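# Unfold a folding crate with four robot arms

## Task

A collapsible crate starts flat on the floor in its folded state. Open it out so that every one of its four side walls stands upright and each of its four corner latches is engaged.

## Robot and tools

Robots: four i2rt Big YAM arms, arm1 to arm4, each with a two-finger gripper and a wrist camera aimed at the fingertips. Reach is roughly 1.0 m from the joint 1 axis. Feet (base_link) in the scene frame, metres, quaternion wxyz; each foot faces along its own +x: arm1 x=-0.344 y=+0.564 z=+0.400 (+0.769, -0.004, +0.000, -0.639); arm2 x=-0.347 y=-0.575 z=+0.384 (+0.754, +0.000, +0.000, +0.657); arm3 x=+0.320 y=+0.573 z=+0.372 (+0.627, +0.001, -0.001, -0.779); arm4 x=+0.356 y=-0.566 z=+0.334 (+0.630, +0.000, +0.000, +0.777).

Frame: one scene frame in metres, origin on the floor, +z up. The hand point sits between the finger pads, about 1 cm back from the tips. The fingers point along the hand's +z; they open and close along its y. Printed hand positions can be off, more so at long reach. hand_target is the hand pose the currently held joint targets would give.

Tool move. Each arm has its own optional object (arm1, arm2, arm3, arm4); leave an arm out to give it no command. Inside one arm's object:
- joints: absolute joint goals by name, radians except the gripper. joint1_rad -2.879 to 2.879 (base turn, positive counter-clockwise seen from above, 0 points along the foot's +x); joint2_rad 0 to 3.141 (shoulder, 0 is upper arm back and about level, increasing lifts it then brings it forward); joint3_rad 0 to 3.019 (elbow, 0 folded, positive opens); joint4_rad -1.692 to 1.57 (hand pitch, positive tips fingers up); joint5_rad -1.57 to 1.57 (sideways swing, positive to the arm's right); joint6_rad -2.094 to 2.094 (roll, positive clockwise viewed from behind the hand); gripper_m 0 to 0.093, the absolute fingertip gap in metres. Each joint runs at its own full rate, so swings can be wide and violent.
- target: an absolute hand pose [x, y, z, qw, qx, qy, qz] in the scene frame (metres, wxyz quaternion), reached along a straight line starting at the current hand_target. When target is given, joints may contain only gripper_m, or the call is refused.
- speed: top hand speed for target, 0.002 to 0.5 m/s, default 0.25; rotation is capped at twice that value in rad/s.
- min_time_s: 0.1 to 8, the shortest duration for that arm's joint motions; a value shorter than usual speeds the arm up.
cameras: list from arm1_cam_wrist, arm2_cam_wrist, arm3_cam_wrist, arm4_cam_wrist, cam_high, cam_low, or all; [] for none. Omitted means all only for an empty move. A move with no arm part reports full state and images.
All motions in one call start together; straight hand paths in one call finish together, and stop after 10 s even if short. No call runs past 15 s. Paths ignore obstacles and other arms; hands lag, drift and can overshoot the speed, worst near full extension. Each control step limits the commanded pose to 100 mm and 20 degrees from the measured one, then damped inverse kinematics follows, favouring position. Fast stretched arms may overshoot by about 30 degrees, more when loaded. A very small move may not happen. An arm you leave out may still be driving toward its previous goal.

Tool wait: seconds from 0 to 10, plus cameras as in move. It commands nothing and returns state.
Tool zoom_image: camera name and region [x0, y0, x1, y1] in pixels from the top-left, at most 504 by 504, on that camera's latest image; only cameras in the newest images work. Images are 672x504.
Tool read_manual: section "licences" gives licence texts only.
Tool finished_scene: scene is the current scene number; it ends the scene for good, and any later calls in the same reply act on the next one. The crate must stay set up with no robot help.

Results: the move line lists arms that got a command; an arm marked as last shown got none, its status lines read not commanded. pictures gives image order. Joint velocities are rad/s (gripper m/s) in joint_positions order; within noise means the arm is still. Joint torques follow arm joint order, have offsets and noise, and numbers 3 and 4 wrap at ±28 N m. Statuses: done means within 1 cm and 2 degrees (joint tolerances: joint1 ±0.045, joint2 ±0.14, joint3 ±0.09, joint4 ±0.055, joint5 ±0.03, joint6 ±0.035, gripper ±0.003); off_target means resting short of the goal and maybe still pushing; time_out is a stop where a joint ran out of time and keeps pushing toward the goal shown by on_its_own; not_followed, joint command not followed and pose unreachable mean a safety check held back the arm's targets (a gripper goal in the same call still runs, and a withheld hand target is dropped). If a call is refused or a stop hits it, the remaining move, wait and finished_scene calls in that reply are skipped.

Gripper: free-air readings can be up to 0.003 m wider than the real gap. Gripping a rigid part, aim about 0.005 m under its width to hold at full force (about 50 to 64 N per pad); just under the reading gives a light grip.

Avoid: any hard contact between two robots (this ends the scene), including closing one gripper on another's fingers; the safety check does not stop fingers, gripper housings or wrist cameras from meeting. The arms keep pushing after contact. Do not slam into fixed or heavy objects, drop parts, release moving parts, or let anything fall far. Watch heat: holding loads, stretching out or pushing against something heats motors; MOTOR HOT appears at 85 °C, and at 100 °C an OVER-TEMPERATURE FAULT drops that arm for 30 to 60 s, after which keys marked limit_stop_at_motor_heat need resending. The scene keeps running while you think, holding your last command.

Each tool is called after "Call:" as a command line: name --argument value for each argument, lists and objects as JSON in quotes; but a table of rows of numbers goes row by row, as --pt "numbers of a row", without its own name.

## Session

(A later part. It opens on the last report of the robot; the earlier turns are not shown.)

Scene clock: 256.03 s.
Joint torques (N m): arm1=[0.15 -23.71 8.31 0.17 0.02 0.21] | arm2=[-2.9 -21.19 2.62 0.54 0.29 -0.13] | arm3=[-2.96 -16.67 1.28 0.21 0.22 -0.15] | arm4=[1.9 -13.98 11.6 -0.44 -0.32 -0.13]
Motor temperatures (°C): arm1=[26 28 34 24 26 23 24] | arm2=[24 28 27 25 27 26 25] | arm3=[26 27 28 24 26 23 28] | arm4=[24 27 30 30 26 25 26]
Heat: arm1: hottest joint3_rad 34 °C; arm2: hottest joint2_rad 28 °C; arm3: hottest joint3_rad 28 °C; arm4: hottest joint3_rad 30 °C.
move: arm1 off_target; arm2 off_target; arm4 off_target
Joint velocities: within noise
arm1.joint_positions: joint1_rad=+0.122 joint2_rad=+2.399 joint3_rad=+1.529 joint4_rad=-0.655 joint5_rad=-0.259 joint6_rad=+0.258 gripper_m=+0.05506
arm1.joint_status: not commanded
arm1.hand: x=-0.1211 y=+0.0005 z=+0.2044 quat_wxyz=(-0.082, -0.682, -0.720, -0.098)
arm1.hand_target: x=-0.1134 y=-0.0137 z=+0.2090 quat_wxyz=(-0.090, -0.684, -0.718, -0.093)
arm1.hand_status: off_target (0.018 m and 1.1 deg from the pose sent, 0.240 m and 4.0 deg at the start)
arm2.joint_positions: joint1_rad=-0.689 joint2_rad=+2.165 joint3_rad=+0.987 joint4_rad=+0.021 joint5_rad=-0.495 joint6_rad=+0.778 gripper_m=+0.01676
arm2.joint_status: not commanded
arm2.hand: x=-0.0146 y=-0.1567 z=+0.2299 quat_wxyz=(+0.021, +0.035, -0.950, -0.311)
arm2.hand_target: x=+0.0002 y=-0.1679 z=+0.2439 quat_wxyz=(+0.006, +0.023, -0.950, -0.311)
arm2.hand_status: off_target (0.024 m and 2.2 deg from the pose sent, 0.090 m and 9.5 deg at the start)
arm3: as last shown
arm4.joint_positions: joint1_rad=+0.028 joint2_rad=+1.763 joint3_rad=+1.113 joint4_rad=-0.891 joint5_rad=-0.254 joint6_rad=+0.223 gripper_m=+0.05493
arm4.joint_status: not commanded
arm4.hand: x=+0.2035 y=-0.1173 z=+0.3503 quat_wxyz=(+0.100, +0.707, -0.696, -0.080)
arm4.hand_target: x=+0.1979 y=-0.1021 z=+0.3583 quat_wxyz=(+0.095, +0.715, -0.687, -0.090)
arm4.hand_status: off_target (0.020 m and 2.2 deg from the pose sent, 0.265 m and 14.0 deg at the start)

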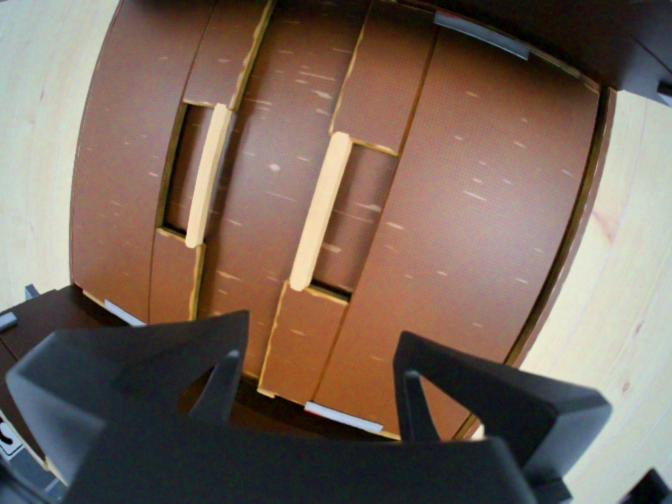

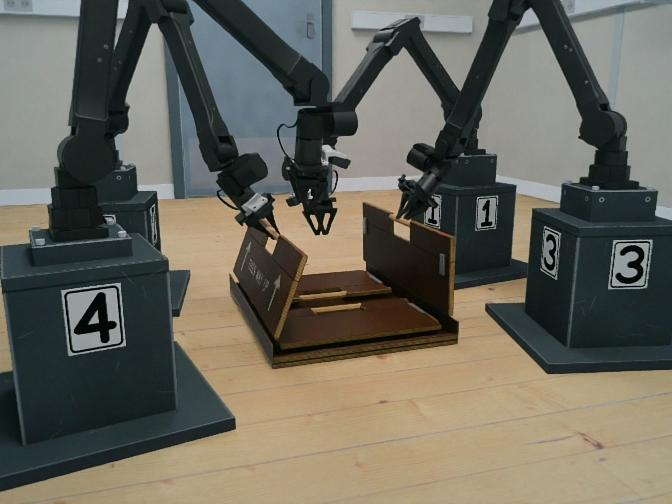

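Call:
move --arm2 '{"target": [0.002, -0.240, 0.249, -0.0085, -0.022, 0.9333, 0.3584], "speed": 0.08}' --arm1 '{"target": [-0.0776, -0.006, 0.090, 0.0901, 0.6845, 0.7175, 0.0945], "speed": 0.2}' --arm4 '{"target": [0.062, -0.020, 0.20, 0.0945, 0.7175, -0.6845, -0.0901], "speed": 0.25}' --cameras '["arm1_cam_wrist", "arm4_cam_wrist", "cam_low", "cam_high"]'

Call:
zoom_image --camera "cam_low" --region '[210, 130, 490, 380]'

Scene clock: 267.00 s.
Joint torques (N m): arm1=[-0.67 -23.82 7.21 1.06 0.08 0.17] | arm2=[-3.25 -17.96 2.4 0.58 0.67 -0.13] | arm3=[-2.61 -16.32 1.4 0.31 0.21 -0.16] | arm4=[2.08 -19.72 10.3 0.1 -0.14 0.27]
Motor temperatures (°C): arm1=[26 29 34 24 26 23 24] | arm2=[24 29 26 25 27 26 26] | arm3=[26 27 28 24 26 23 28] | arm4=[24 27 30 30 26 25 26]
Heat: arm1: hottest joint3_rad 34 °C; arm2: hottest joint2_rad 29 °C; arm3: hottest joint3_rad 28 °C; arm4: hottest joint3_rad 30 °C.
move: arm1 off_target; arm2 off_target; arm4 off_target
Joint velocities: within noise
arm1.joint_positions: joint1_rad=+0.185 joint2_rad=+2.651 joint3_rad=+1.658 joint4_rad=-0.529 joint5_rad=-0.257 joint6_rad=+0.321 gripper_m=+0.05506
arm1.joint_status: not commanded
arm1.hand: x=-0.0855 y=+0.0111 z=+0.0887 quat_wxyz=(-0.076, -0.682, -0.720, -0.102)
arm1.hand_target: x=-0.0779 y=-0.0039 z=+0.0898 quat_wxyz=(-0.090, -0.684, -0.718, -0.094)
arm1.hand_status: off_target (0.019 m and 1.8 deg from the pose sent, 0.123 m and 1.1 deg at the start)
arm2.joint_positions: joint1_rad=-0.842 joint2_rad=+2.111 joint3_rad=+0.843 joint4_rad=+0.105 joint5_rad=-0.650 joint6_rad=+0.654 gripper_m=+0.01676
arm2.joint_status: not commanded
arm2.hand: x=-0.0127 y=-0.2241 z=+0.2449 quat_wxyz=(+0.026, +0.036, -0.930, -0.366)
arm2.hand_target: x=+0.0006 y=-0.2393 z=+0.2486 quat_wxyz=(+0.012, +0.020, -0.933, -0.358)
arm2.hand_status: off_target (0.022 m and 2.8 deg from the pose sent, 0.087 m and 6.1 deg at the start)
arm3.joint_positions: joint1_rad=-0.764 joint2_rad=+2.064 joint3_rad=+0.917 joint4_rad=+0.017 joint5_rad=-0.630 joint6_rad=+0.672 gripper_m=+0.01617
arm3.joint_status: not commanded
arm3.hand: x=-0.0453 y=+0.2047 z=+0.2600 quat_wxyz=(-0.367, -0.930, -0.030, -0.012)
arm3.hand_target: x=-0.0446 y=+0.2226 z=+0.2607 quat_wxyz=(-0.356, -0.934, -0.020, -0.012)
arm3.hand_status: not commanded
arm4.joint_positions: joint1_rad=+0.209 joint2_rad=+2.260 joint3_rad=+1.466 joint4_rad=-0.696 joint5_rad=-0.242 joint6_rad=+0.374 gripper_m=+0.05493
arm4.joint_status: not commanded
arm4.hand: x=+0.0743 y=-0.0322 z=+0.1994 quat_wxyz=(+0.097, +0.720, -0.683, -0.083)
arm4.hand_target: x=+0.0688 y=-0.0191 z=+0.1991 quat_wxyz=(+0.093, +0.714, -0.688, -0.090)
arm4.hand_status: off_target (0.017 m and 0.9 deg from the pose sent, 0.228 m and 2.2 deg at the start)
pictures: arm1_cam_wrist, arm4_cam_wrist, cam_high, cam_low

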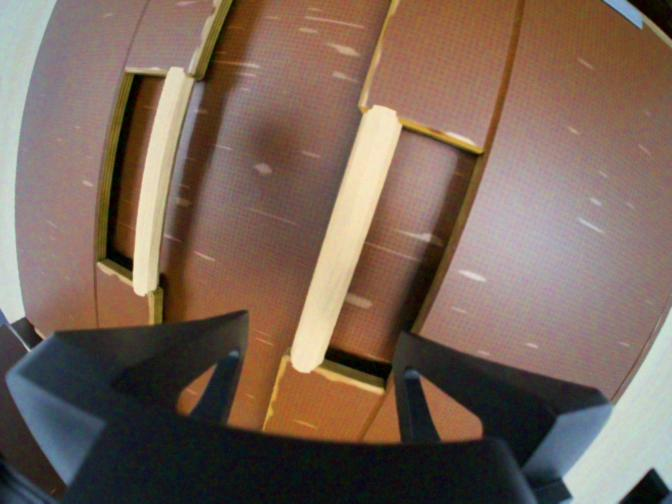

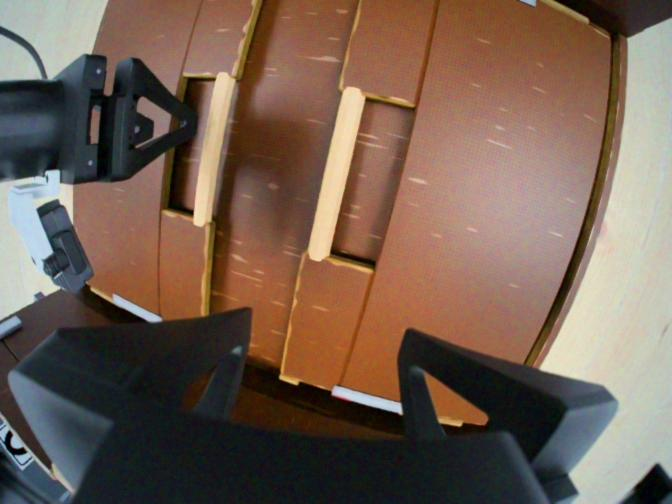

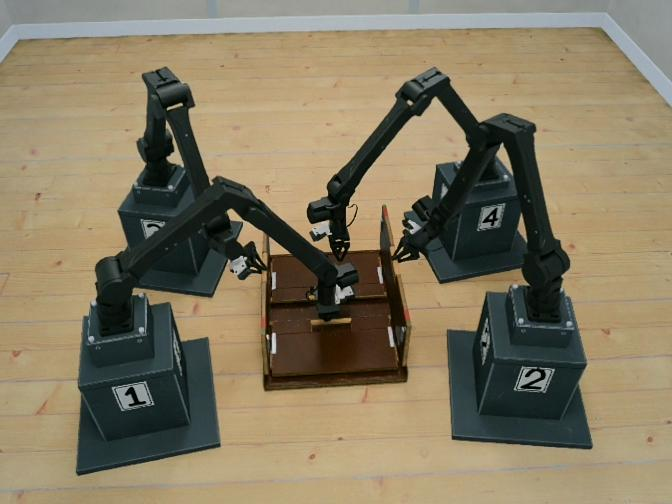

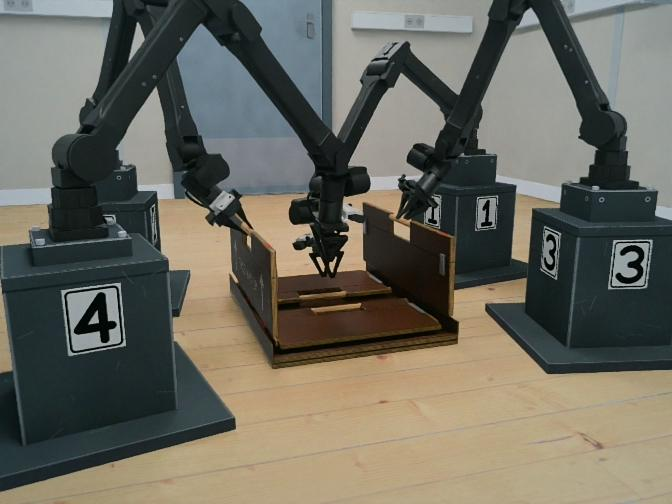

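Scaled by 1.800 from the camera's image (finer frame: 960x720).

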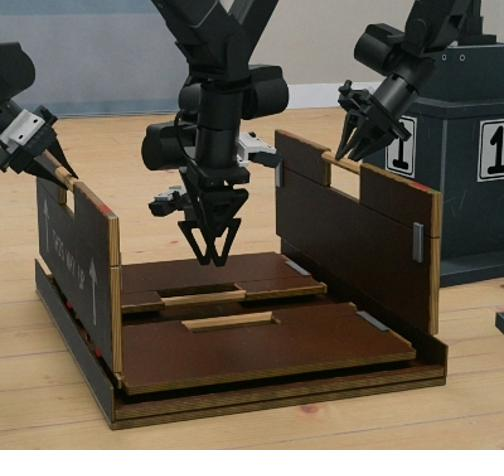

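Call:
move --arm1 '{"target": [-0.0706, -0.0115, 0.042, 0.0947, 0.7194, 0.6826, 0.0899], "speed": 0.12}' --arm4 '{"target": [0.033, -0.010, 0.08, 0.0945, 0.7175, -0.6845, -0.0901], "speed": 0.2}' --cameras '["arm1_cam_wrist", "arm4_cam_wrist", "cam_low"]'

Call:
zoom_image --camera "cam_low" --region '[260, 180, 440, 360]'

Scene clock: 291.17 s.
Joint torques (N m): arm1=[0.73 -24.59 7.06 1.17 0.15 0.15] | arm2=[-3.19 -17.9 2.4 0.57 0.66 -0.14] | arm3=[-2.49 -16.67 1.48 0.38 0.2 -0.13] | arm4=[1.9 -21.6 9.11 0.43 -0.14 0.27]
Motor temperatures (°C): arm1=[26 30 34 24 26 23 24] | arm2=[24 28 25 24 27 26 26] | arm3=[26 27 28 24 26 23 29] | arm4=[24 28 30 30 26 25 26]
Heat: arm1: hottest joint3_rad 34 °C; arm2: hottest joint2_rad 28 °C; arm3: hottest gripper 29 °C; arm4: hottest joint3_rad 30 °C.
move: arm1 off_target; arm4 off_target
Joint velocities: within noise
arm1.joint_positions: joint1_rad=+0.186 joint2_rad=+2.765 joint3_rad=+1.746 joint4_rad=-0.477 joint5_rad=-0.246 joint6_rad=+0.435 gripper_m=+0.05506
arm1.joint_status: not commanded
arm1.hand: x=-0.0834 y=+0.0022 z=+0.0411 quat_wxyz=(-0.080, -0.720, -0.682, -0.096)
arm1.hand_target: x=-0.0720 y=-0.0104 z=+0.0419 quat_wxyz=(-0.094, -0.720, -0.682, -0.090)
arm1.hand_status: off_target (0.019 m and 1.8 deg from the pose sent, 0.054 m and 6.6 deg at the start)
arm2, arm3: as last shown
arm4.joint_positions: joint1_rad=+0.255 joint2_rad=+2.538 joint3_rad=+1.630 joint4_rad=-0.580 joint5_rad=-0.241 joint6_rad=+0.409 gripper_m=+0.05493
arm4.joint_status: not commanded
arm4.hand: x=+0.0390 y=-0.0231 z=+0.0809 quat_wxyz=(+0.099, +0.723, -0.679, -0.080)
arm4.hand_target: x=+0.0323 y=-0.0117 z=+0.0799 quat_wxyz=(+0.094, +0.718, -0.683, -0.090)
arm4.hand_status: off_target (0.014 m and 1.6 deg from the pose sent, 0.128 m and 0.9 deg at the start)

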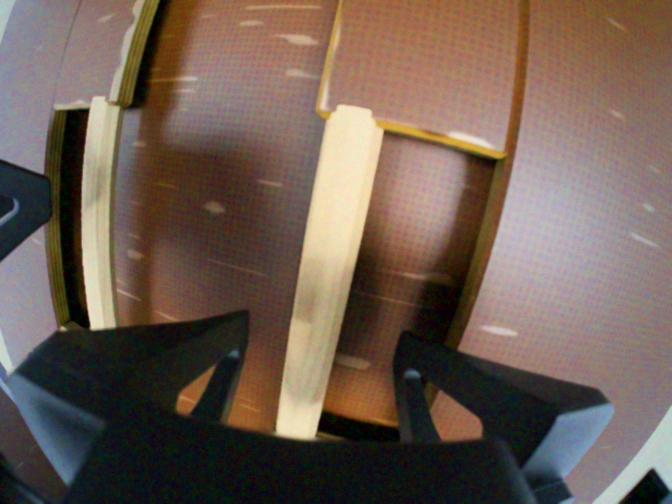

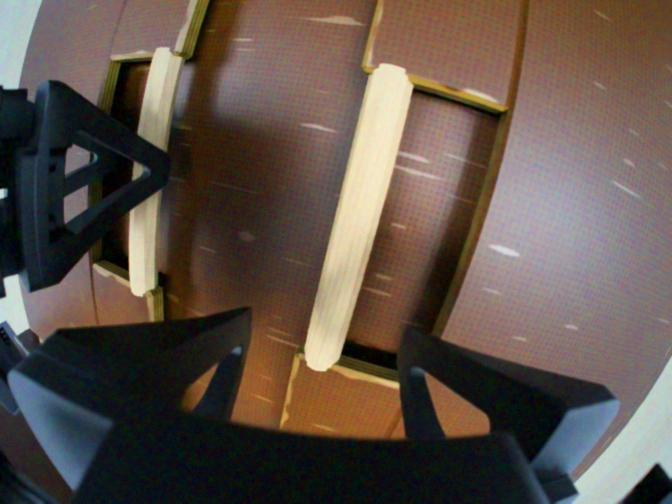

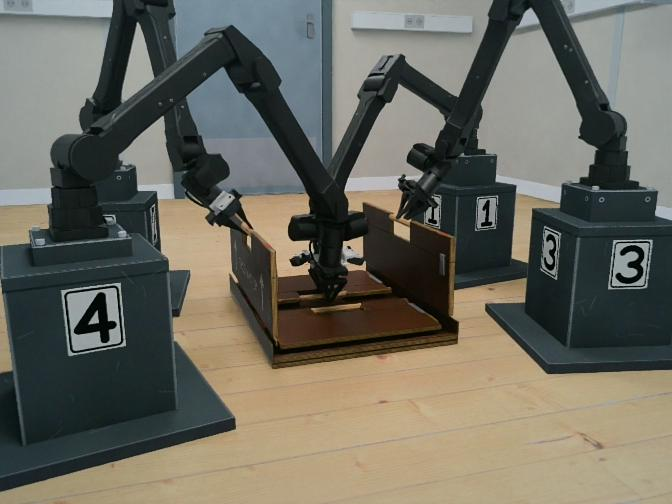

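Scaled by 2.800 from the camera's image (finer frame: 960x720).

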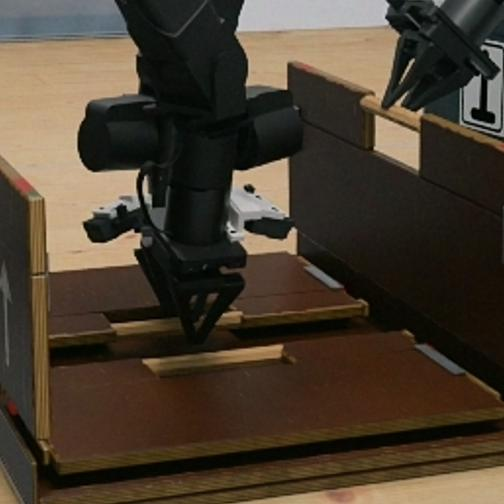

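Call:
move --arm1 '{"target": [-0.0640, -0.0115, 0.0245, 0.0947, 0.7194, 0.6826, 0.0899], "speed": 0.1}' --arm4 '{"target": [0.024, -0.006, 0.034, 0.0923, 0.7010, -0.7010, -0.0923], "speed": 0.12}' --cameras '["arm1_cam_wrist", "arm4_cam_wrist", "cam_low"]'

Call:
zoom_image --camera "cam_low" --region '[260, 180, 440, 360]'

Scene clock: 300.27 s.
Joint torques (N m): arm1=[0.38 -24.18 7.09 1.07 0.07 0.19] | arm2=[-3.19 -17.9 2.41 0.58 0.66 -0.14] | arm3=[-2.55 -16.38 1.33 0.2 0.2 -0.18] | arm4=[2.26 -21.71 8.94 0.46 -0.13 0.27]
Motor temperatures (°C): arm1=[26 30 33 24 26 23 24] | arm2=[24 28 25 24 27 26 26] | arm3=[26 27 28 24 26 23 29] | arm4=[24 29 30 30 26 25 26]
Heat: arm1: hottest joint3_rad 33 °C; arm2: hottest joint2_rad 28 °C; arm3: hottest gripper 29 °C; arm4: hottest joint3_rad 30 °C.
move: arm1 off_target; arm4 off_target
Joint velocities: within noise
arm1.joint_positions: joint1_rad=+0.200 joint2_rad=+2.806 joint3_rad=+1.789 joint4_rad=-0.469 joint5_rad=-0.246 joint6_rad=+0.444 gripper_m=+0.05506
arm1.joint_status: not commanded
arm1.hand: x=-0.0737 y=+0.0006 z=+0.0259 quat_wxyz=(-0.083, -0.718, -0.684, -0.095)
arm1.hand_target: x=-0.0635 y=-0.0112 z=+0.0250 quat_wxyz=(-0.096, -0.718, -0.683, -0.090)
arm1.hand_status: off_target (0.016 m and 1.4 deg from the pose sent, 0.029 m and 1.8 deg at the start)
arm2, arm3: as last shown
arm4.joint_positions: joint1_rad=+0.258 joint2_rad=+2.639 joint3_rad=+1.704 joint4_rad=-0.532 joint5_rad=-0.234 joint6_rad=+0.469 gripper_m=+0.05493
arm4.joint_status: not commanded
arm4.hand: x=+0.0335 y=-0.0140 z=+0.0385 quat_wxyz=(+0.095, +0.705, -0.698, -0.085)
arm4.hand_target: x=+0.0247 y=-0.0071 z=+0.0337 quat_wxyz=(+0.092, +0.701, -0.701, -0.092)
arm4.hand_status: off_target (0.013 m and 1.0 deg from the pose sent, 0.052 m and 4.0 deg at the start)

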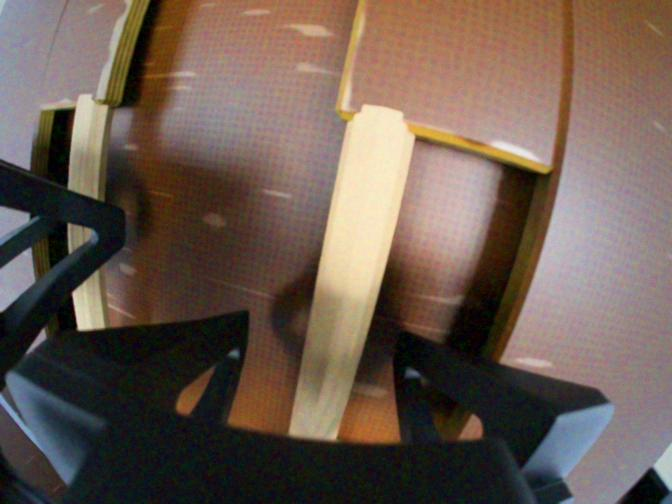

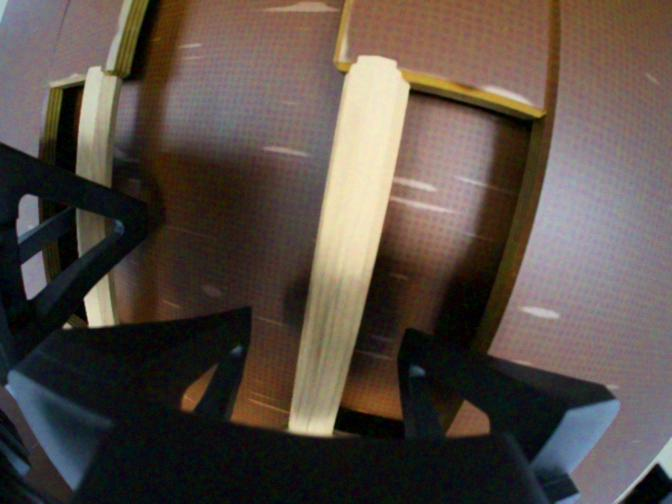

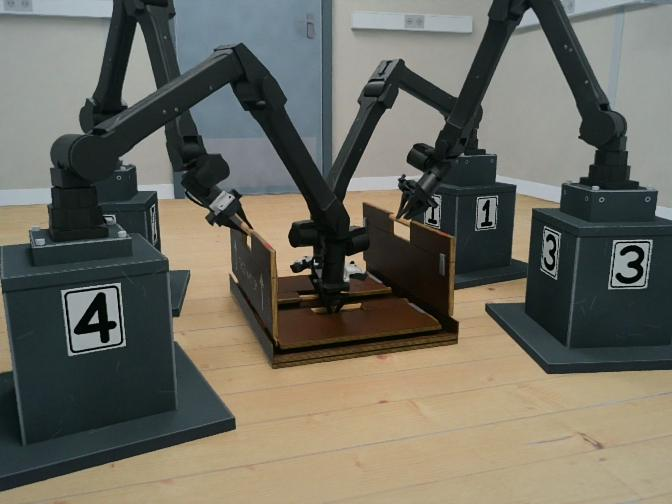

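Scaled by 2.800 from the camera's image (finer frame: 960x720).

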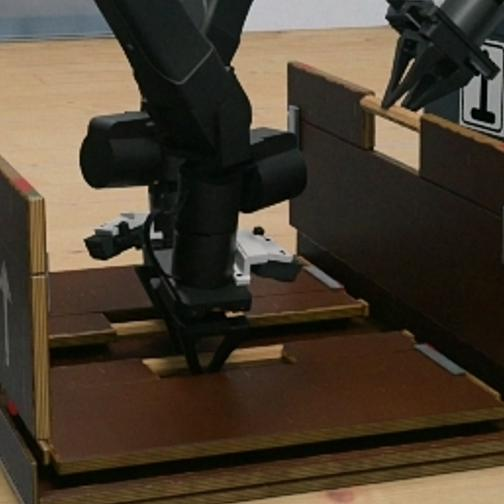

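Call:
move --arm1 '{"joints": {"gripper_m": 0.008}}' --arm4 '{"target": [0.0217, -0.006, 0.023, 0.0923, 0.7010, -0.7010, -0.0923], "speed": 0.1}' --cameras '["arm4_cam_wrist"]'

Scene clock: 302.97 s.
Joint torques (N m): arm1=[0.5 -24.76 7.15 1.17 0.05 0.05] | arm2=[-3.25 -17.96 2.39 0.58 0.66 -0.14] | arm3=[-2.9 -16.56 1.33 0.25 0.21 -0.16] | arm4=[2.73 -20.84 9.14 0.58 -0.13 0.28]
Motor temperatures (°C): arm1=[26 30 33 24 26 23 24] | arm2=[24 27 25 24 27 26 26] | arm3=[26 27 28 24 26 23 29] | arm4=[24 29 30 30 26 25 26]
Heat: arm1: hottest joint3_rad 33 °C; arm2: hottest joint2_rad 27 °C; arm3: hottest gripper 29 °C; arm4: hottest joint3_rad 30 °C.
move: arm1 off_target; arm4 off_target
Joint velocities: within noise
arm1.joint_positions: joint1_rad=+0.197 joint2_rad=+2.806 joint3_rad=+1.789 joint4_rad=-0.471 joint5_rad=-0.245 joint6_rad=+0.458 gripper_m=+0.01716
arm1.joint_status: gripper_m off_target (ended at +0.01719, target +0.00800)
arm1.hand: x=-0.0758 y=+0.0000 z=+0.0258 quat_wxyz=(-0.082, -0.724, -0.678, -0.095)
arm1.hand_target: x=-0.0651 y=-0.0123 z=+0.0257 quat_wxyz=(-0.096, -0.720, -0.682, -0.090)
arm1.hand_status: not commanded
arm2, arm3: as last shown
arm4.joint_positions: joint1_rad=+0.260 joint2_rad=+2.653 joint3_rad=+1.724 joint4_rad=-0.529 joint5_rad=-0.234 joint6_rad=+0.472 gripper_m=+0.05493
arm4.joint_status: not commanded
arm4.hand: x=+0.0300 y=-0.0094 z=+0.0351 quat_wxyz=(+0.094, +0.704, -0.698, -0.089)
arm4.hand_target: x=+0.0226 y=-0.0052 z=+0.0242 quat_wxyz=(+0.092, +0.701, -0.701, -0.094)
arm4.hand_status: off_target (0.015 m and 0.6 deg from the pose sent, 0.021 m and 1.0 deg at the start)

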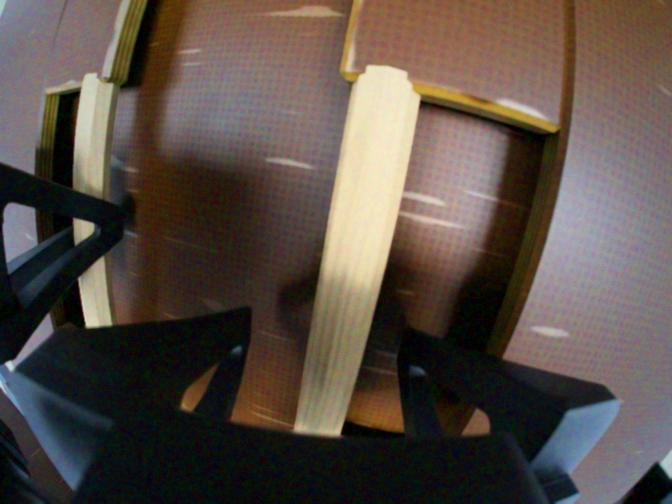

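Call:
move --arm4 '{"joints": {"gripper_m": 0.008}}' --cameras '["arm1_cam_wrist", "cam_high"]'

Call:
zoom_image --camera "cam_high" --region '[240, 200, 430, 400]'

Scene clock: 304.53 s.
Joint torques (N m): arm1=[0.15 -24.47 7.32 1.1 0 0.07] | arm2=[-3.19 -17.96 2.39 0.57 0.67 -0.14] | arm3=[-2.49 -16.32 1.55 0.4 0.23 -0.14] | arm4=[2.37 -20.72 9.16 0.57 -0.22 0.25]
Motor temperatures (°C): arm1=[26 30 33 24 26 23 24] | arm2=[24 27 25 24 27 26 26] | arm3=[26 27 28 24 26 23 29] | arm4=[24 29 30 30 26 25 26]
Heat: arm1: hottest joint3_rad 33 °C; arm2: hottest joint2_rad 27 °C; arm3: hottest gripper 29 °C; arm4: hottest joint3_rad 30 °C.
move: arm4 off_target
Joint velocities: within noise
arm1, arm2, arm3: as last shown
arm4.joint_positions: joint1_rad=+0.258 joint2_rad=+2.653 joint3_rad=+1.724 joint4_rad=-0.529 joint5_rad=-0.231 joint6_rad=+0.475 gripper_m=+0.01649
arm4.joint_status: gripper_m off_target (ended at +0.01652, target +0.00800)
arm4.hand: x=+0.0313 y=-0.0086 z=+0.0350 quat_wxyz=(+0.092, +0.703, -0.700, -0.089)
arm4.hand_target: x=+0.0233 y=-0.0048 z=+0.0243 quat_wxyz=(+0.092, +0.700, -0.702, -0.094)
arm4.hand_status: not commanded

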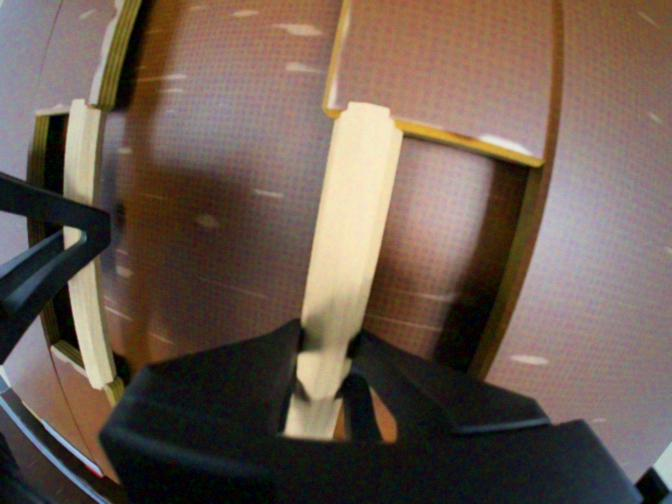

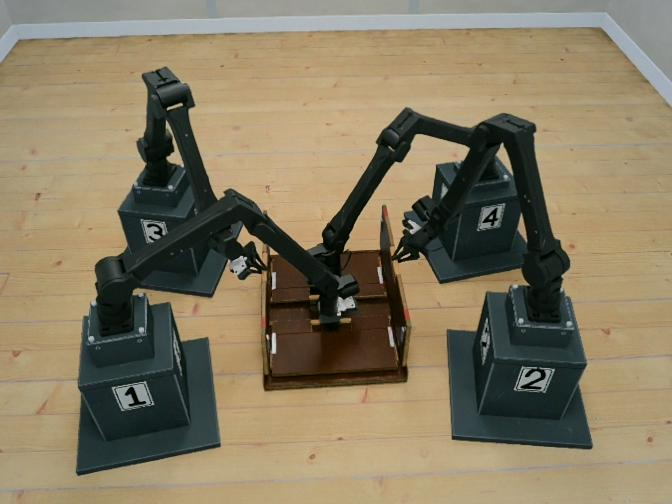

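Scaled by 2.520 from the camera's image (finer frame: 960x720).

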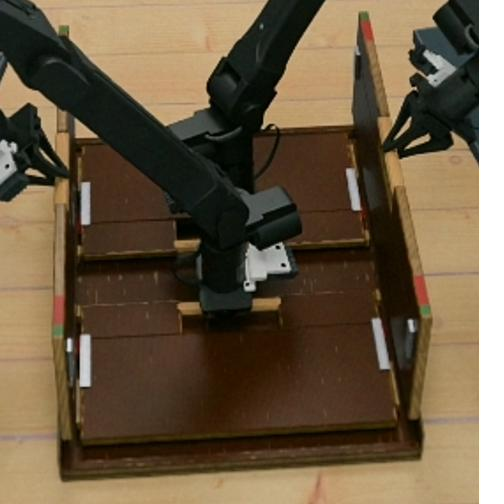

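Call:
move --arm1 '{"target": [-0.087, -0.011, 0.141, 0.1260, 0.7146, 0.6782, 0.1196], "speed": 0.1}' --arm4 '{"target": [0.044, -0.002, 0.152, 0.1228, 0.6964, -0.6964, -0.1228], "speed": 0.1}' --arm3 '{"target": [-0.046, 0.236, 0.262, 0.3584, 0.9333, 0.022, 0.0085], "speed": 0.05}' --arm2 '{"target": [0.004, -0.254, 0.249, -0.0085, -0.022, 0.9333, 0.3584], "speed": 0.05}' --cameras '["cam_high", "cam_low"]'

Call:
zoom_image --camera "cam_low" --region '[210, 130, 490, 380]'

Call:
zoom_image --camera "cam_high" --region '[240, 200, 430, 400]'

Scene clock: 318.47 s.
Joint torques (N m): arm1=[-0.91 -29.51 4.23 -0.13 0.18 -0.1] | arm2=[-5.71 -18.26 1.5 0.36 0.39 -0.34] | arm3=[-4.37 -16.85 0.96 0.32 0.04 -0.3] | arm4=[1.96 -26.81 6.38 -0.9 -0.23 0.01]
Motor temperatures (°C): arm1=[26 31 33 24 26 23 25] | arm2=[24 27 25 24 27 26 26] | arm3=[26 27 28 24 26 23 29] | arm4=[24 29 30 30 26 25 27]
Heat: arm1: hottest joint3_rad 33 °C; arm2: hottest joint2_rad 27 °C; arm3: hottest gripper 29 °C; arm4: hottest joint3_rad 30 °C.
move: arm1 off_target; arm2 off_target; arm3 off_target; arm4 off_target
Joint velocities: within noise
arm1.joint_positions: joint1_rad=+0.146 joint2_rad=+2.607 joint3_rad=+1.606 joint4_rad=-0.454 joint5_rad=-0.343 joint6_rad=+0.430 gripper_m=+0.01723
arm1.joint_status: not commanded
arm1.hand: x=-0.0907 y=-0.0010 z=+0.1091 quat_wxyz=(-0.120, -0.723, -0.668, -0.130)
arm1.hand_target: x=-0.0888 y=-0.0149 z=+0.1397 quat_wxyz=(-0.132, -0.716, -0.675, -0.121)
arm1.hand_status: off_target (0.034 m and 2.0 deg from the pose sent, 0.116 m and 5.9 deg at the start)
arm2.joint_positions: joint1_rad=-0.845 joint2_rad=+2.111 joint3_rad=+0.843 joint4_rad=+0.105 joint5_rad=-0.653 joint6_rad=+0.641 gripper_m=+0.01676
arm2.joint_status: not commanded
arm2.hand: x=-0.0119 y=-0.2248 z=+0.2452 quat_wxyz=(+0.024, +0.041, -0.929, -0.367)
arm2.hand_target: x=+0.0033 y=-0.2527 z=+0.2482 quat_wxyz=(+0.009, +0.018, -0.933, -0.358)
arm2.hand_status: off_target (0.033 m and 3.0 deg from the pose sent, 0.035 m and 2.8 deg at the start)
arm3.joint_positions: joint1_rad=-0.775 joint2_rad=+2.059 joint3_rad=+0.904 joint4_rad=+0.026 joint5_rad=-0.638 joint6_rad=+0.653 gripper_m=+0.01617
arm3.joint_status: not commanded
arm3.hand: x=-0.0452 y=+0.2100 z=+0.2608 quat_wxyz=(-0.370, -0.928, -0.035, -0.008)
arm3.hand_target: x=-0.0467 y=+0.2331 z=+0.2626 quat_wxyz=(-0.361, -0.932, -0.024, -0.005)
arm3.hand_status: off_target (0.026 m and 2.0 deg from the pose sent, 0.031 m and 1.4 deg at the start)
arm4.joint_positions: joint1_rad=+0.211 joint2_rad=+2.463 joint3_rad=+1.589 joint4_rad=-0.566 joint5_rad=-0.320 joint6_rad=+0.441 gripper_m=+0.01658
arm4.joint_status: not commanded
arm4.hand: x=+0.0481 y=-0.0076 z=+0.1199 quat_wxyz=(+0.127, +0.696, -0.697, -0.116)
arm4.hand_target: x=+0.0429 y=+0.0003 z=+0.1502 quat_wxyz=(+0.122, +0.699, -0.693, -0.127)
arm4.hand_status: off_target (0.033 m and 0.9 deg from the pose sent, 0.118 m and 5.3 deg at the start)

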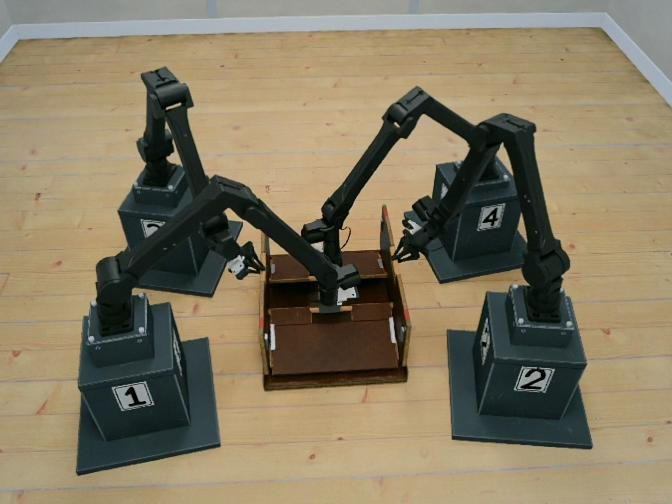

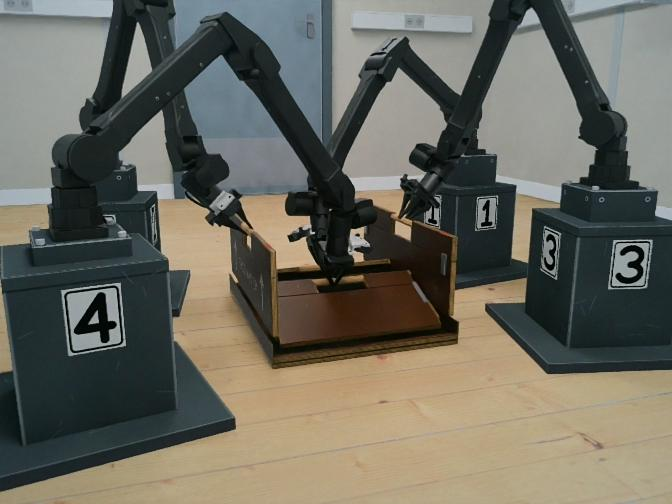

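Scaled by 1.800 from the camera's image (finer frame: 960x720).

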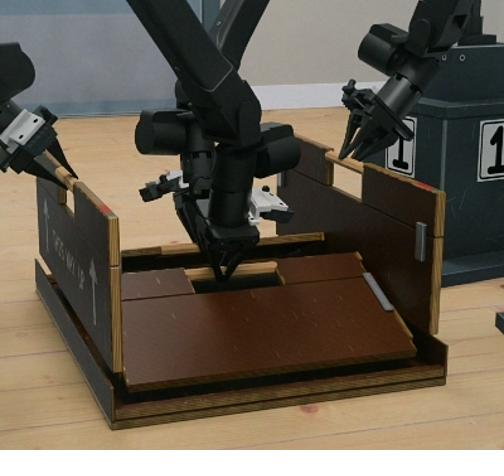

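Scaled by 2.520 from the camera's image (finer frame: 960x720).

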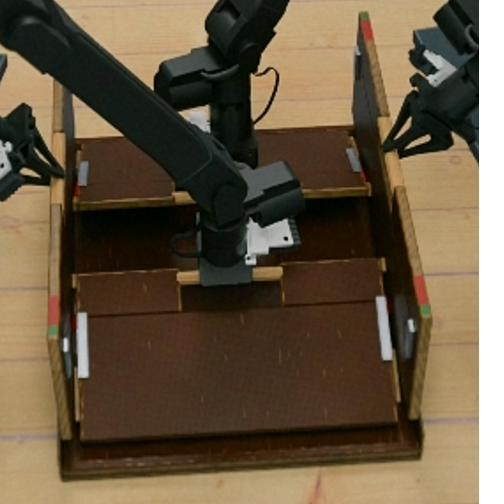

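Call:
move --arm1 '{"target": [-0.150, -0.009, 0.220, 0.1756, 0.7041, 0.6681, 0.1666], "speed": 0.12}' --arm4 '{"target": [0.108, 0.001, 0.230, 0.1711, 0.6861, -0.6861, -0.1711], "speed": 0.12}' --arm2 '{"target": [0.004, -0.247, 0.249, -0.0085, -0.022, 0.9333, 0.3584], "speed": 0.05}' --cameras '["cam_high", "cam_low"]'

Call:
zoom_image --camera "cam_low" --region '[210, 130, 490, 380]'

Call:
zoom_image --camera "cam_high" --region '[240, 200, 430, 400]'

Scene clock: 323.77 s.
Joint torques (N m): arm1=[-0.09 -28.57 4.45 -0.36 0.09 -0.21] | arm2=[-4.48 -18.02 2.07 0.43 0.56 -0.26] | arm3=[-3.6 -16.21 0.9 0.4 0.03 -0.27] | arm4=[1.61 -24.82 6.98 -0.72 -0.5 0.09]
Motor temperatures (°C): arm1=[26 31 32 24 26 23 25] | arm2=[24 27 25 24 27 26 26] | arm3=[26 27 27 24 26 23 29] | arm4=[24 30 30 30 26 25 27]
Heat: arm1: hottest joint3_rad 32 °C; arm2: hottest joint2_rad 27 °C; arm3: hottest gripper 29 °C; arm4: hottest joint2_rad 30 °C.
move: arm1 off_target; arm2 off_target; arm4 off_target
Joint velocities: within noise
arm1.joint_positions: joint1_rad=+0.019 joint2_rad=+2.416 joint3_rad=+1.454 joint4_rad=-0.499 joint5_rad=-0.479 joint6_rad=+0.310 gripper_m=+0.01674
arm1.joint_status: not commanded
arm1.hand: x=-0.1471 y=-0.0022 z=+0.1926 quat_wxyz=(-0.166, -0.713, -0.659, -0.174)
arm1.hand_target: x=-0.1482 y=-0.0092 z=+0.2185 quat_wxyz=(-0.174, -0.704, -0.669, -0.164)
arm1.hand_status: off_target (0.028 m and 2.0 deg from the pose sent, 0.126 m and 7.9 deg at the start)
arm2.joint_positions: joint1_rad=-0.845 joint2_rad=+2.111 joint3_rad=+0.843 joint4_rad=+0.105 joint5_rad=-0.653 joint6_rad=+0.641 gripper_m=+0.01676
arm2.joint_status: not commanded
arm2.hand: x=-0.0119 y=-0.2248 z=+0.2452 quat_wxyz=(+0.024, +0.041, -0.929, -0.367)
arm2.hand_target: x=+0.0031 y=-0.2461 z=+0.2485 quat_wxyz=(+0.009, +0.022, -0.933, -0.359)
arm2.hand_status: off_target (0.028 m and 3.0 deg from the pose sent, 0.028 m and 3.0 deg at the start)
arm3: as last shown
arm4.joint_positions: joint1_rad=+0.082 joint2_rad=+2.274 joint3_rad=+1.457 joint4_rad=-0.631 joint5_rad=-0.463 joint6_rad=+0.320 gripper_m=+0.01618
arm4.joint_status: not commanded
arm4.hand: x=+0.1083 y=-0.0055 z=+0.2034 quat_wxyz=(+0.175, +0.686, -0.687, -0.159)
arm4.hand_target: x=+0.1071 y=+0.0005 z=+0.2292 quat_wxyz=(+0.172, +0.686, -0.687, -0.170)
arm4.hand_status: off_target (0.027 m and 1.5 deg from the pose sent, 0.126 m and 8.3 deg at the start)

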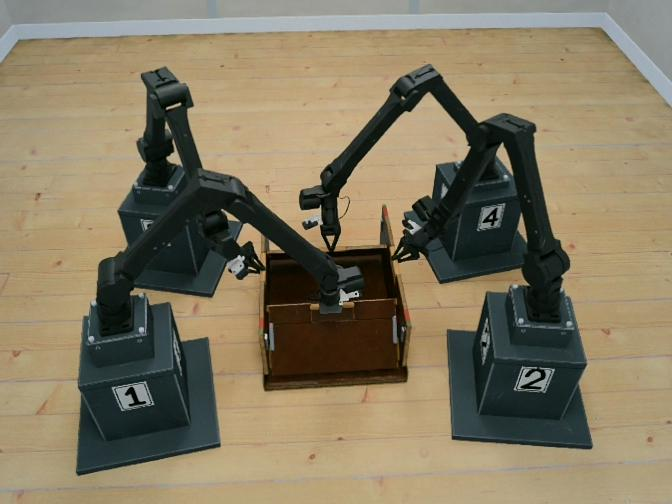

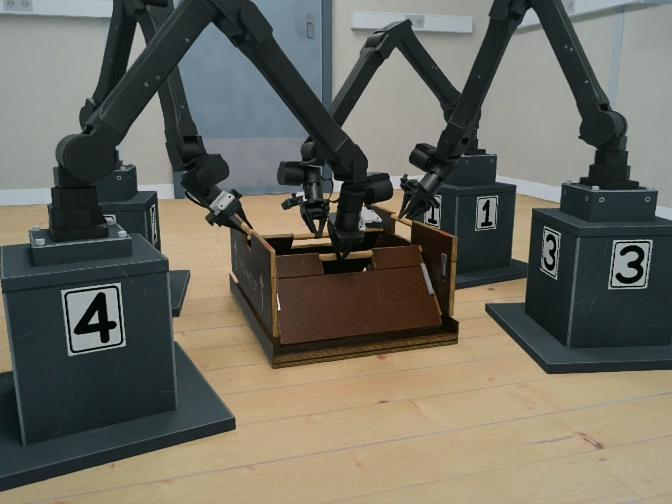

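Scaled by 1.800 from the camera's image (finer frame: 960x720).

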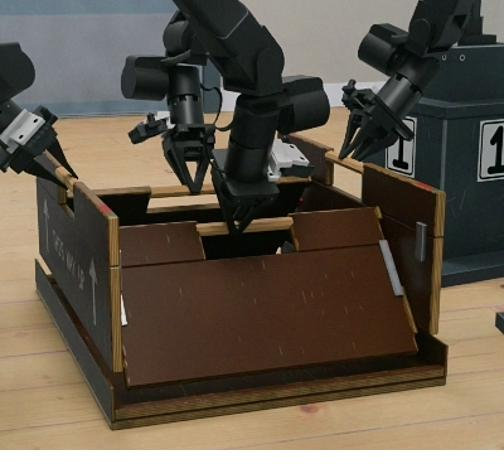

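Scaled by 2.520 from the camera's image (finer frame: 960x720).

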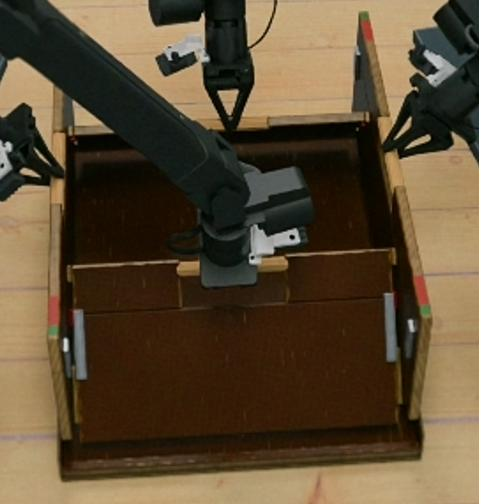

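Call:
move --arm1 '{"target": [-0.230, -0.007, 0.257, 0.2242, 0.6901, 0.6549, 0.2128], "speed": 0.12}' --arm4 '{"target": [0.183, 0.003, 0.266, 0.2185, 0.6725, -0.6725, -0.2185], "speed": 0.12}' --cameras '["cam_high", "cam_low"]'

Call:
zoom_image --camera "cam_low" --region '[210, 130, 490, 380]'

Call:
zoom_image --camera "cam_high" --region '[240, 200, 430, 400]'

Scene clock: 327.63 s.
Joint torques (N m): arm1=[-2.02 -28.04 3.93 -0.95 0.3 -0.38] | arm2=[-4.42 -18.02 2.06 0.46 0.56 -0.26] | arm3=[-3.84 -16.44 0.83 0.38 0.05 -0.25] | arm4=[0.67 -24.7 6.71 -1.31 -0.17 -0.11]
Motor temperatures (°C): arm1=[26 31 32 24 26 23 25] | arm2=[24 27 25 24 27 26 26] | arm3=[26 27 27 24 26 23 29] | arm4=[24 30 30 30 26 25 27]
Heat: arm1: hottest joint3_rad 32 °C; arm2: hottest joint2_rad 27 °C; arm3: hottest gripper 29 °C; arm4: hottest joint2_rad 30 °C.
move: arm1 off_target; arm4 off_target
Joint velocities: within noise
arm1.joint_positions: joint1_rad=-0.136 joint2_rad=+2.352 joint3_rad=+1.414 joint4_rad=-0.584 joint5_rad=-0.654 joint6_rad=+0.140 gripper_m=+0.01674
arm1.joint_status: not commanded
arm1.hand: x=-0.2119 y=-0.0038 z=+0.2343 quat_wxyz=(-0.223, -0.694, -0.645, -0.229)
arm1.hand_target: x=-0.2236 y=-0.0061 z=+0.2570 quat_wxyz=(-0.226, -0.687, -0.656, -0.217)
arm1.hand_status: off_target (0.029 m and 2.2 deg from the pose sent, 0.105 m and 8.5 deg at the start)
arm2, arm3: as last shown
arm4.joint_positions: joint1_rad=-0.058 joint2_rad=+2.214 joint3_rad=+1.411 joint4_rad=-0.689 joint5_rad=-0.641 joint6_rad=+0.171 gripper_m=+0.01618
arm4.joint_status: not commanded
arm4.hand: x=+0.1661 y=-0.0030 z=+0.2395 quat_wxyz=(+0.234, +0.672, -0.669, -0.215)
arm4.hand_target: x=+0.1746 y=+0.0020 z=+0.2662 quat_wxyz=(+0.223, +0.675, -0.668, -0.222)
arm4.hand_status: off_target (0.032 m and 1.8 deg from the pose sent, 0.098 m and 8.7 deg at the start)

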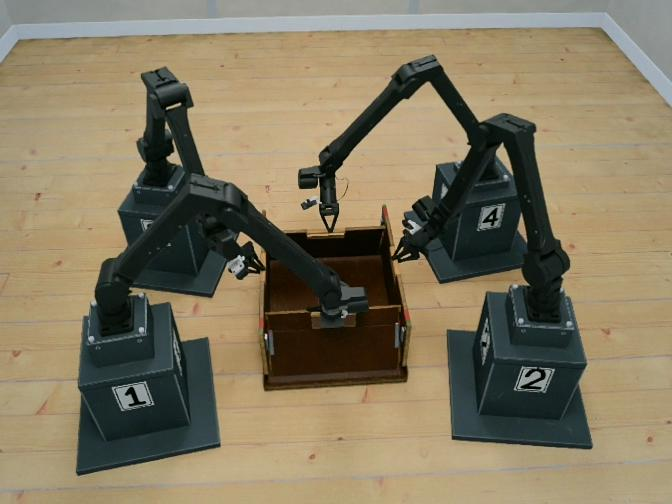

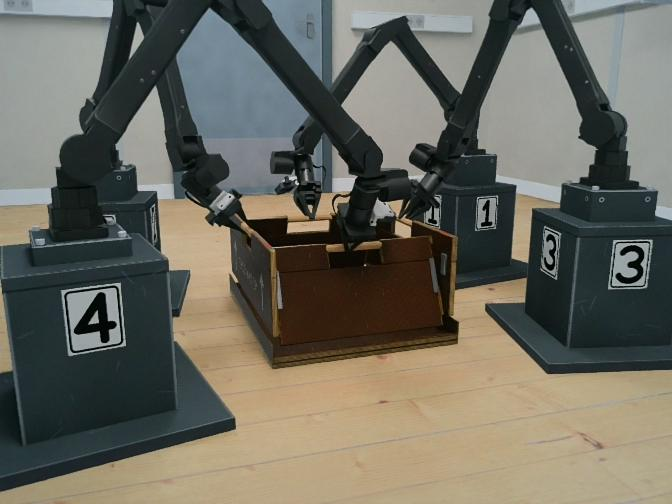

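Scaled by 1.800 from the camera's image (finer frame: 960x720).

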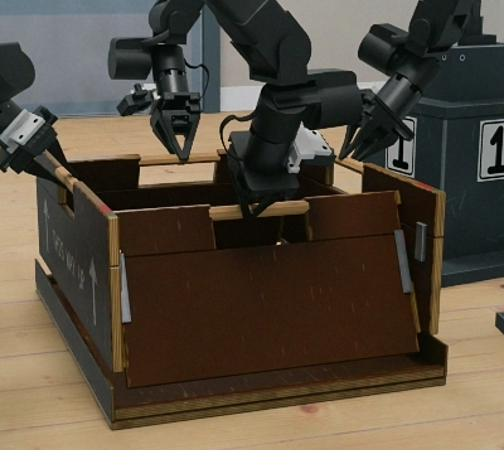

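Scaled by 2.520 from the camera's image (finer frame: 960x720).

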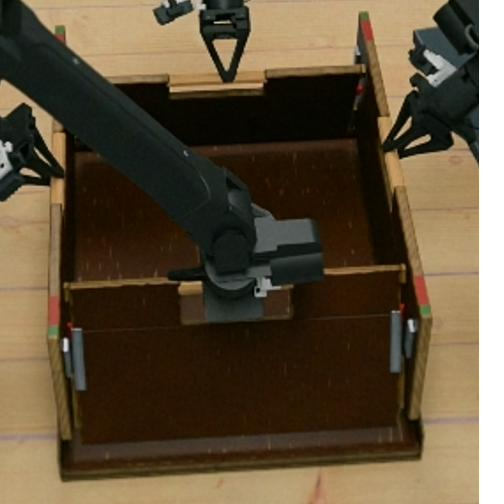

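Call:
move --arm1 '{"target": [-0.292, -0.005, 0.270, 0.2600, 0.6774, 0.6428, 0.2468], "speed": 0.1}' --arm4 '{"target": [0.248, 0.005, 0.276, 0.2534, 0.6601, -0.6601, -0.2534], "speed": 0.1}' --cameras '["cam_high", "cam_low"]'

Call:
zoom_image --camera "cam_low" --region '[210, 130, 490, 380]'

Call:
zoom_image --camera "cam_high" --region '[240, 200, 430, 400]'

Scene clock: 334.37 s.
Joint torques (N m): arm1=[-3.66 -26.58 5.72 -1.63 0.14 -0.55] | arm2=[-4.72 -18.02 2.18 0.44 0.73 -0.25] | arm3=[-3.9 -16.73 1.24 0.54 0.44 -0.28] | arm4=[-1.79 -23.18 8.03 -2.02 0.05 -0.32]
Motor temperatures (°C): arm1=[26 32 32 24 26 24 25] | arm2=[24 27 25 24 27 26 26] | arm3=[26 27 27 24 26 23 29] | arm4=[24 30 30 30 26 25 27]
Heat: arm1: hottest joint2_rad 32 °C; arm2: hottest joint2_rad 27 °C; arm3: hottest gripper 29 °C; arm4: hottest joint2_rad 30 °C.
move: arm1 off_target; arm4 off_target
Joint velocities: within noise
arm1.joint_positions: joint1_rad=-0.259 joint2_rad=+2.347 joint3_rad=+1.422 joint4_rad=-0.690 joint5_rad=-0.749 joint6_rad=-0.010 gripper_m=+0.01685
arm1.joint_status: not commanded
arm1.hand: x=-0.2684 y=-0.0001 z=+0.2495 quat_wxyz=(-0.255, -0.684, -0.632, -0.259)
arm1.hand_target: x=-0.2911 y=-0.0059 z=+0.2690 quat_wxyz=(-0.261, -0.679, -0.641, -0.246)
arm1.hand_status: off_target (0.032 m and 2.1 deg from the pose sent, 0.088 m and 5.1 deg at the start)
arm2.joint_positions: joint1_rad=-0.842 joint2_rad=+2.111 joint3_rad=+0.841 joint4_rad=+0.105 joint5_rad=-0.658 joint6_rad=+0.641 gripper_m=+0.01676
arm2.joint_status: not commanded
arm2.hand: x=-0.0143 y=-0.2238 z=+0.2454 quat_wxyz=(+0.027, +0.042, -0.928, -0.369)
arm2.hand_target: x=+0.0030 y=-0.2458 z=+0.2486 quat_wxyz=(+0.009, +0.022, -0.933, -0.359)
arm2.hand_status: not commanded
arm3.joint_positions: joint1_rad=-0.775 joint2_rad=+2.058 joint3_rad=+0.898 joint4_rad=+0.017 joint5_rad=-0.649 joint6_rad=+0.653 gripper_m=+0.01617
arm3.joint_status: not commanded
arm3.hand: x=-0.0400 y=+0.2116 z=+0.2602 quat_wxyz=(-0.371, -0.928, -0.034, -0.017)
arm3.hand_target: x=-0.0448 y=+0.2341 z=+0.2616 quat_wxyz=(-0.359, -0.933, -0.023, -0.009)
arm3.hand_status: not commanded
arm4.joint_positions: joint1_rad=-0.174 joint2_rad=+2.210 joint3_rad=+1.411 joint4_rad=-0.787 joint5_rad=-0.750 joint6_rad=+0.025 gripper_m=+0.01618
arm4.joint_status: not commanded
arm4.hand: x=+0.2190 y=-0.0049 z=+0.2535 quat_wxyz=(+0.271, +0.659, -0.657, -0.246)
arm4.hand_target: x=+0.2469 y=+0.0052 z=+0.2746 quat_wxyz=(+0.254, +0.657, -0.663, -0.253)
arm4.hand_status: off_target (0.038 m and 2.2 deg from the pose sent, 0.090 m and 5.3 deg at the start)

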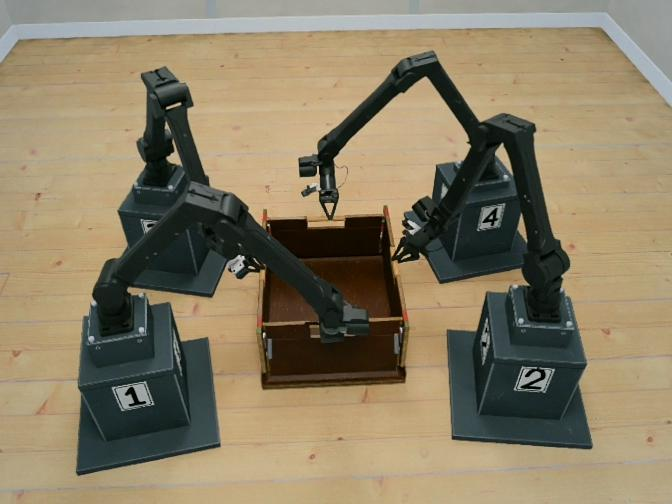

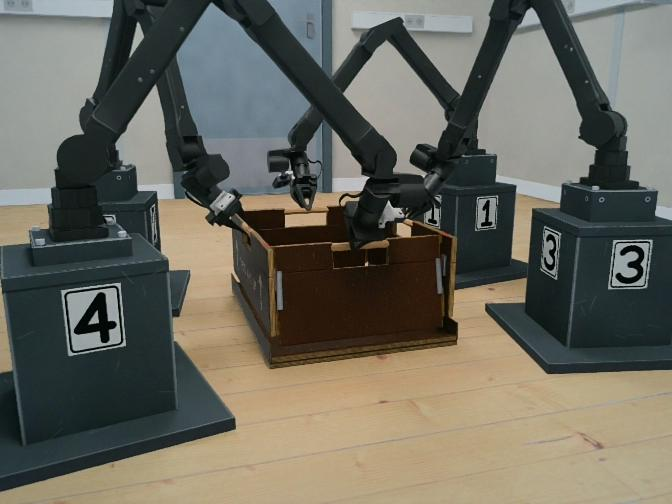

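Scaled by 1.800 from the camera's image (finer frame: 960x720).

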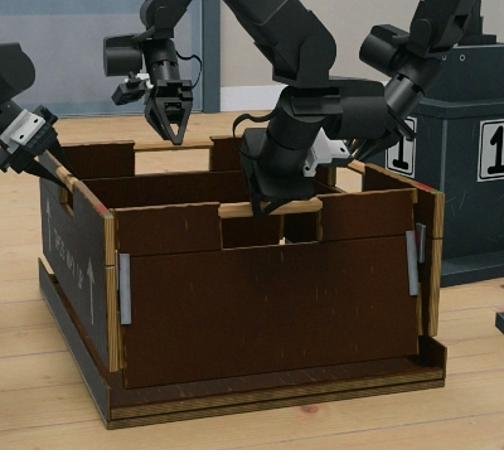

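Scaled by 2.520 from the camera's image (finer frame: 960x720).

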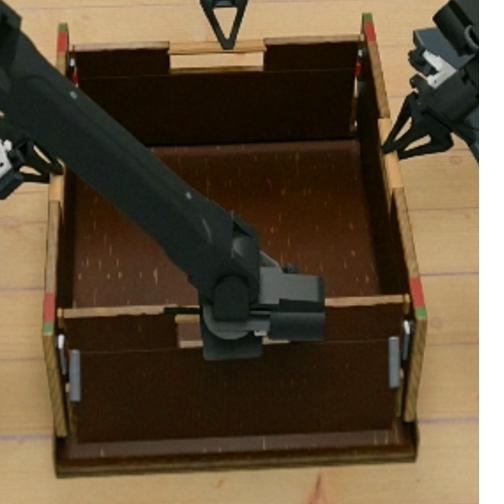

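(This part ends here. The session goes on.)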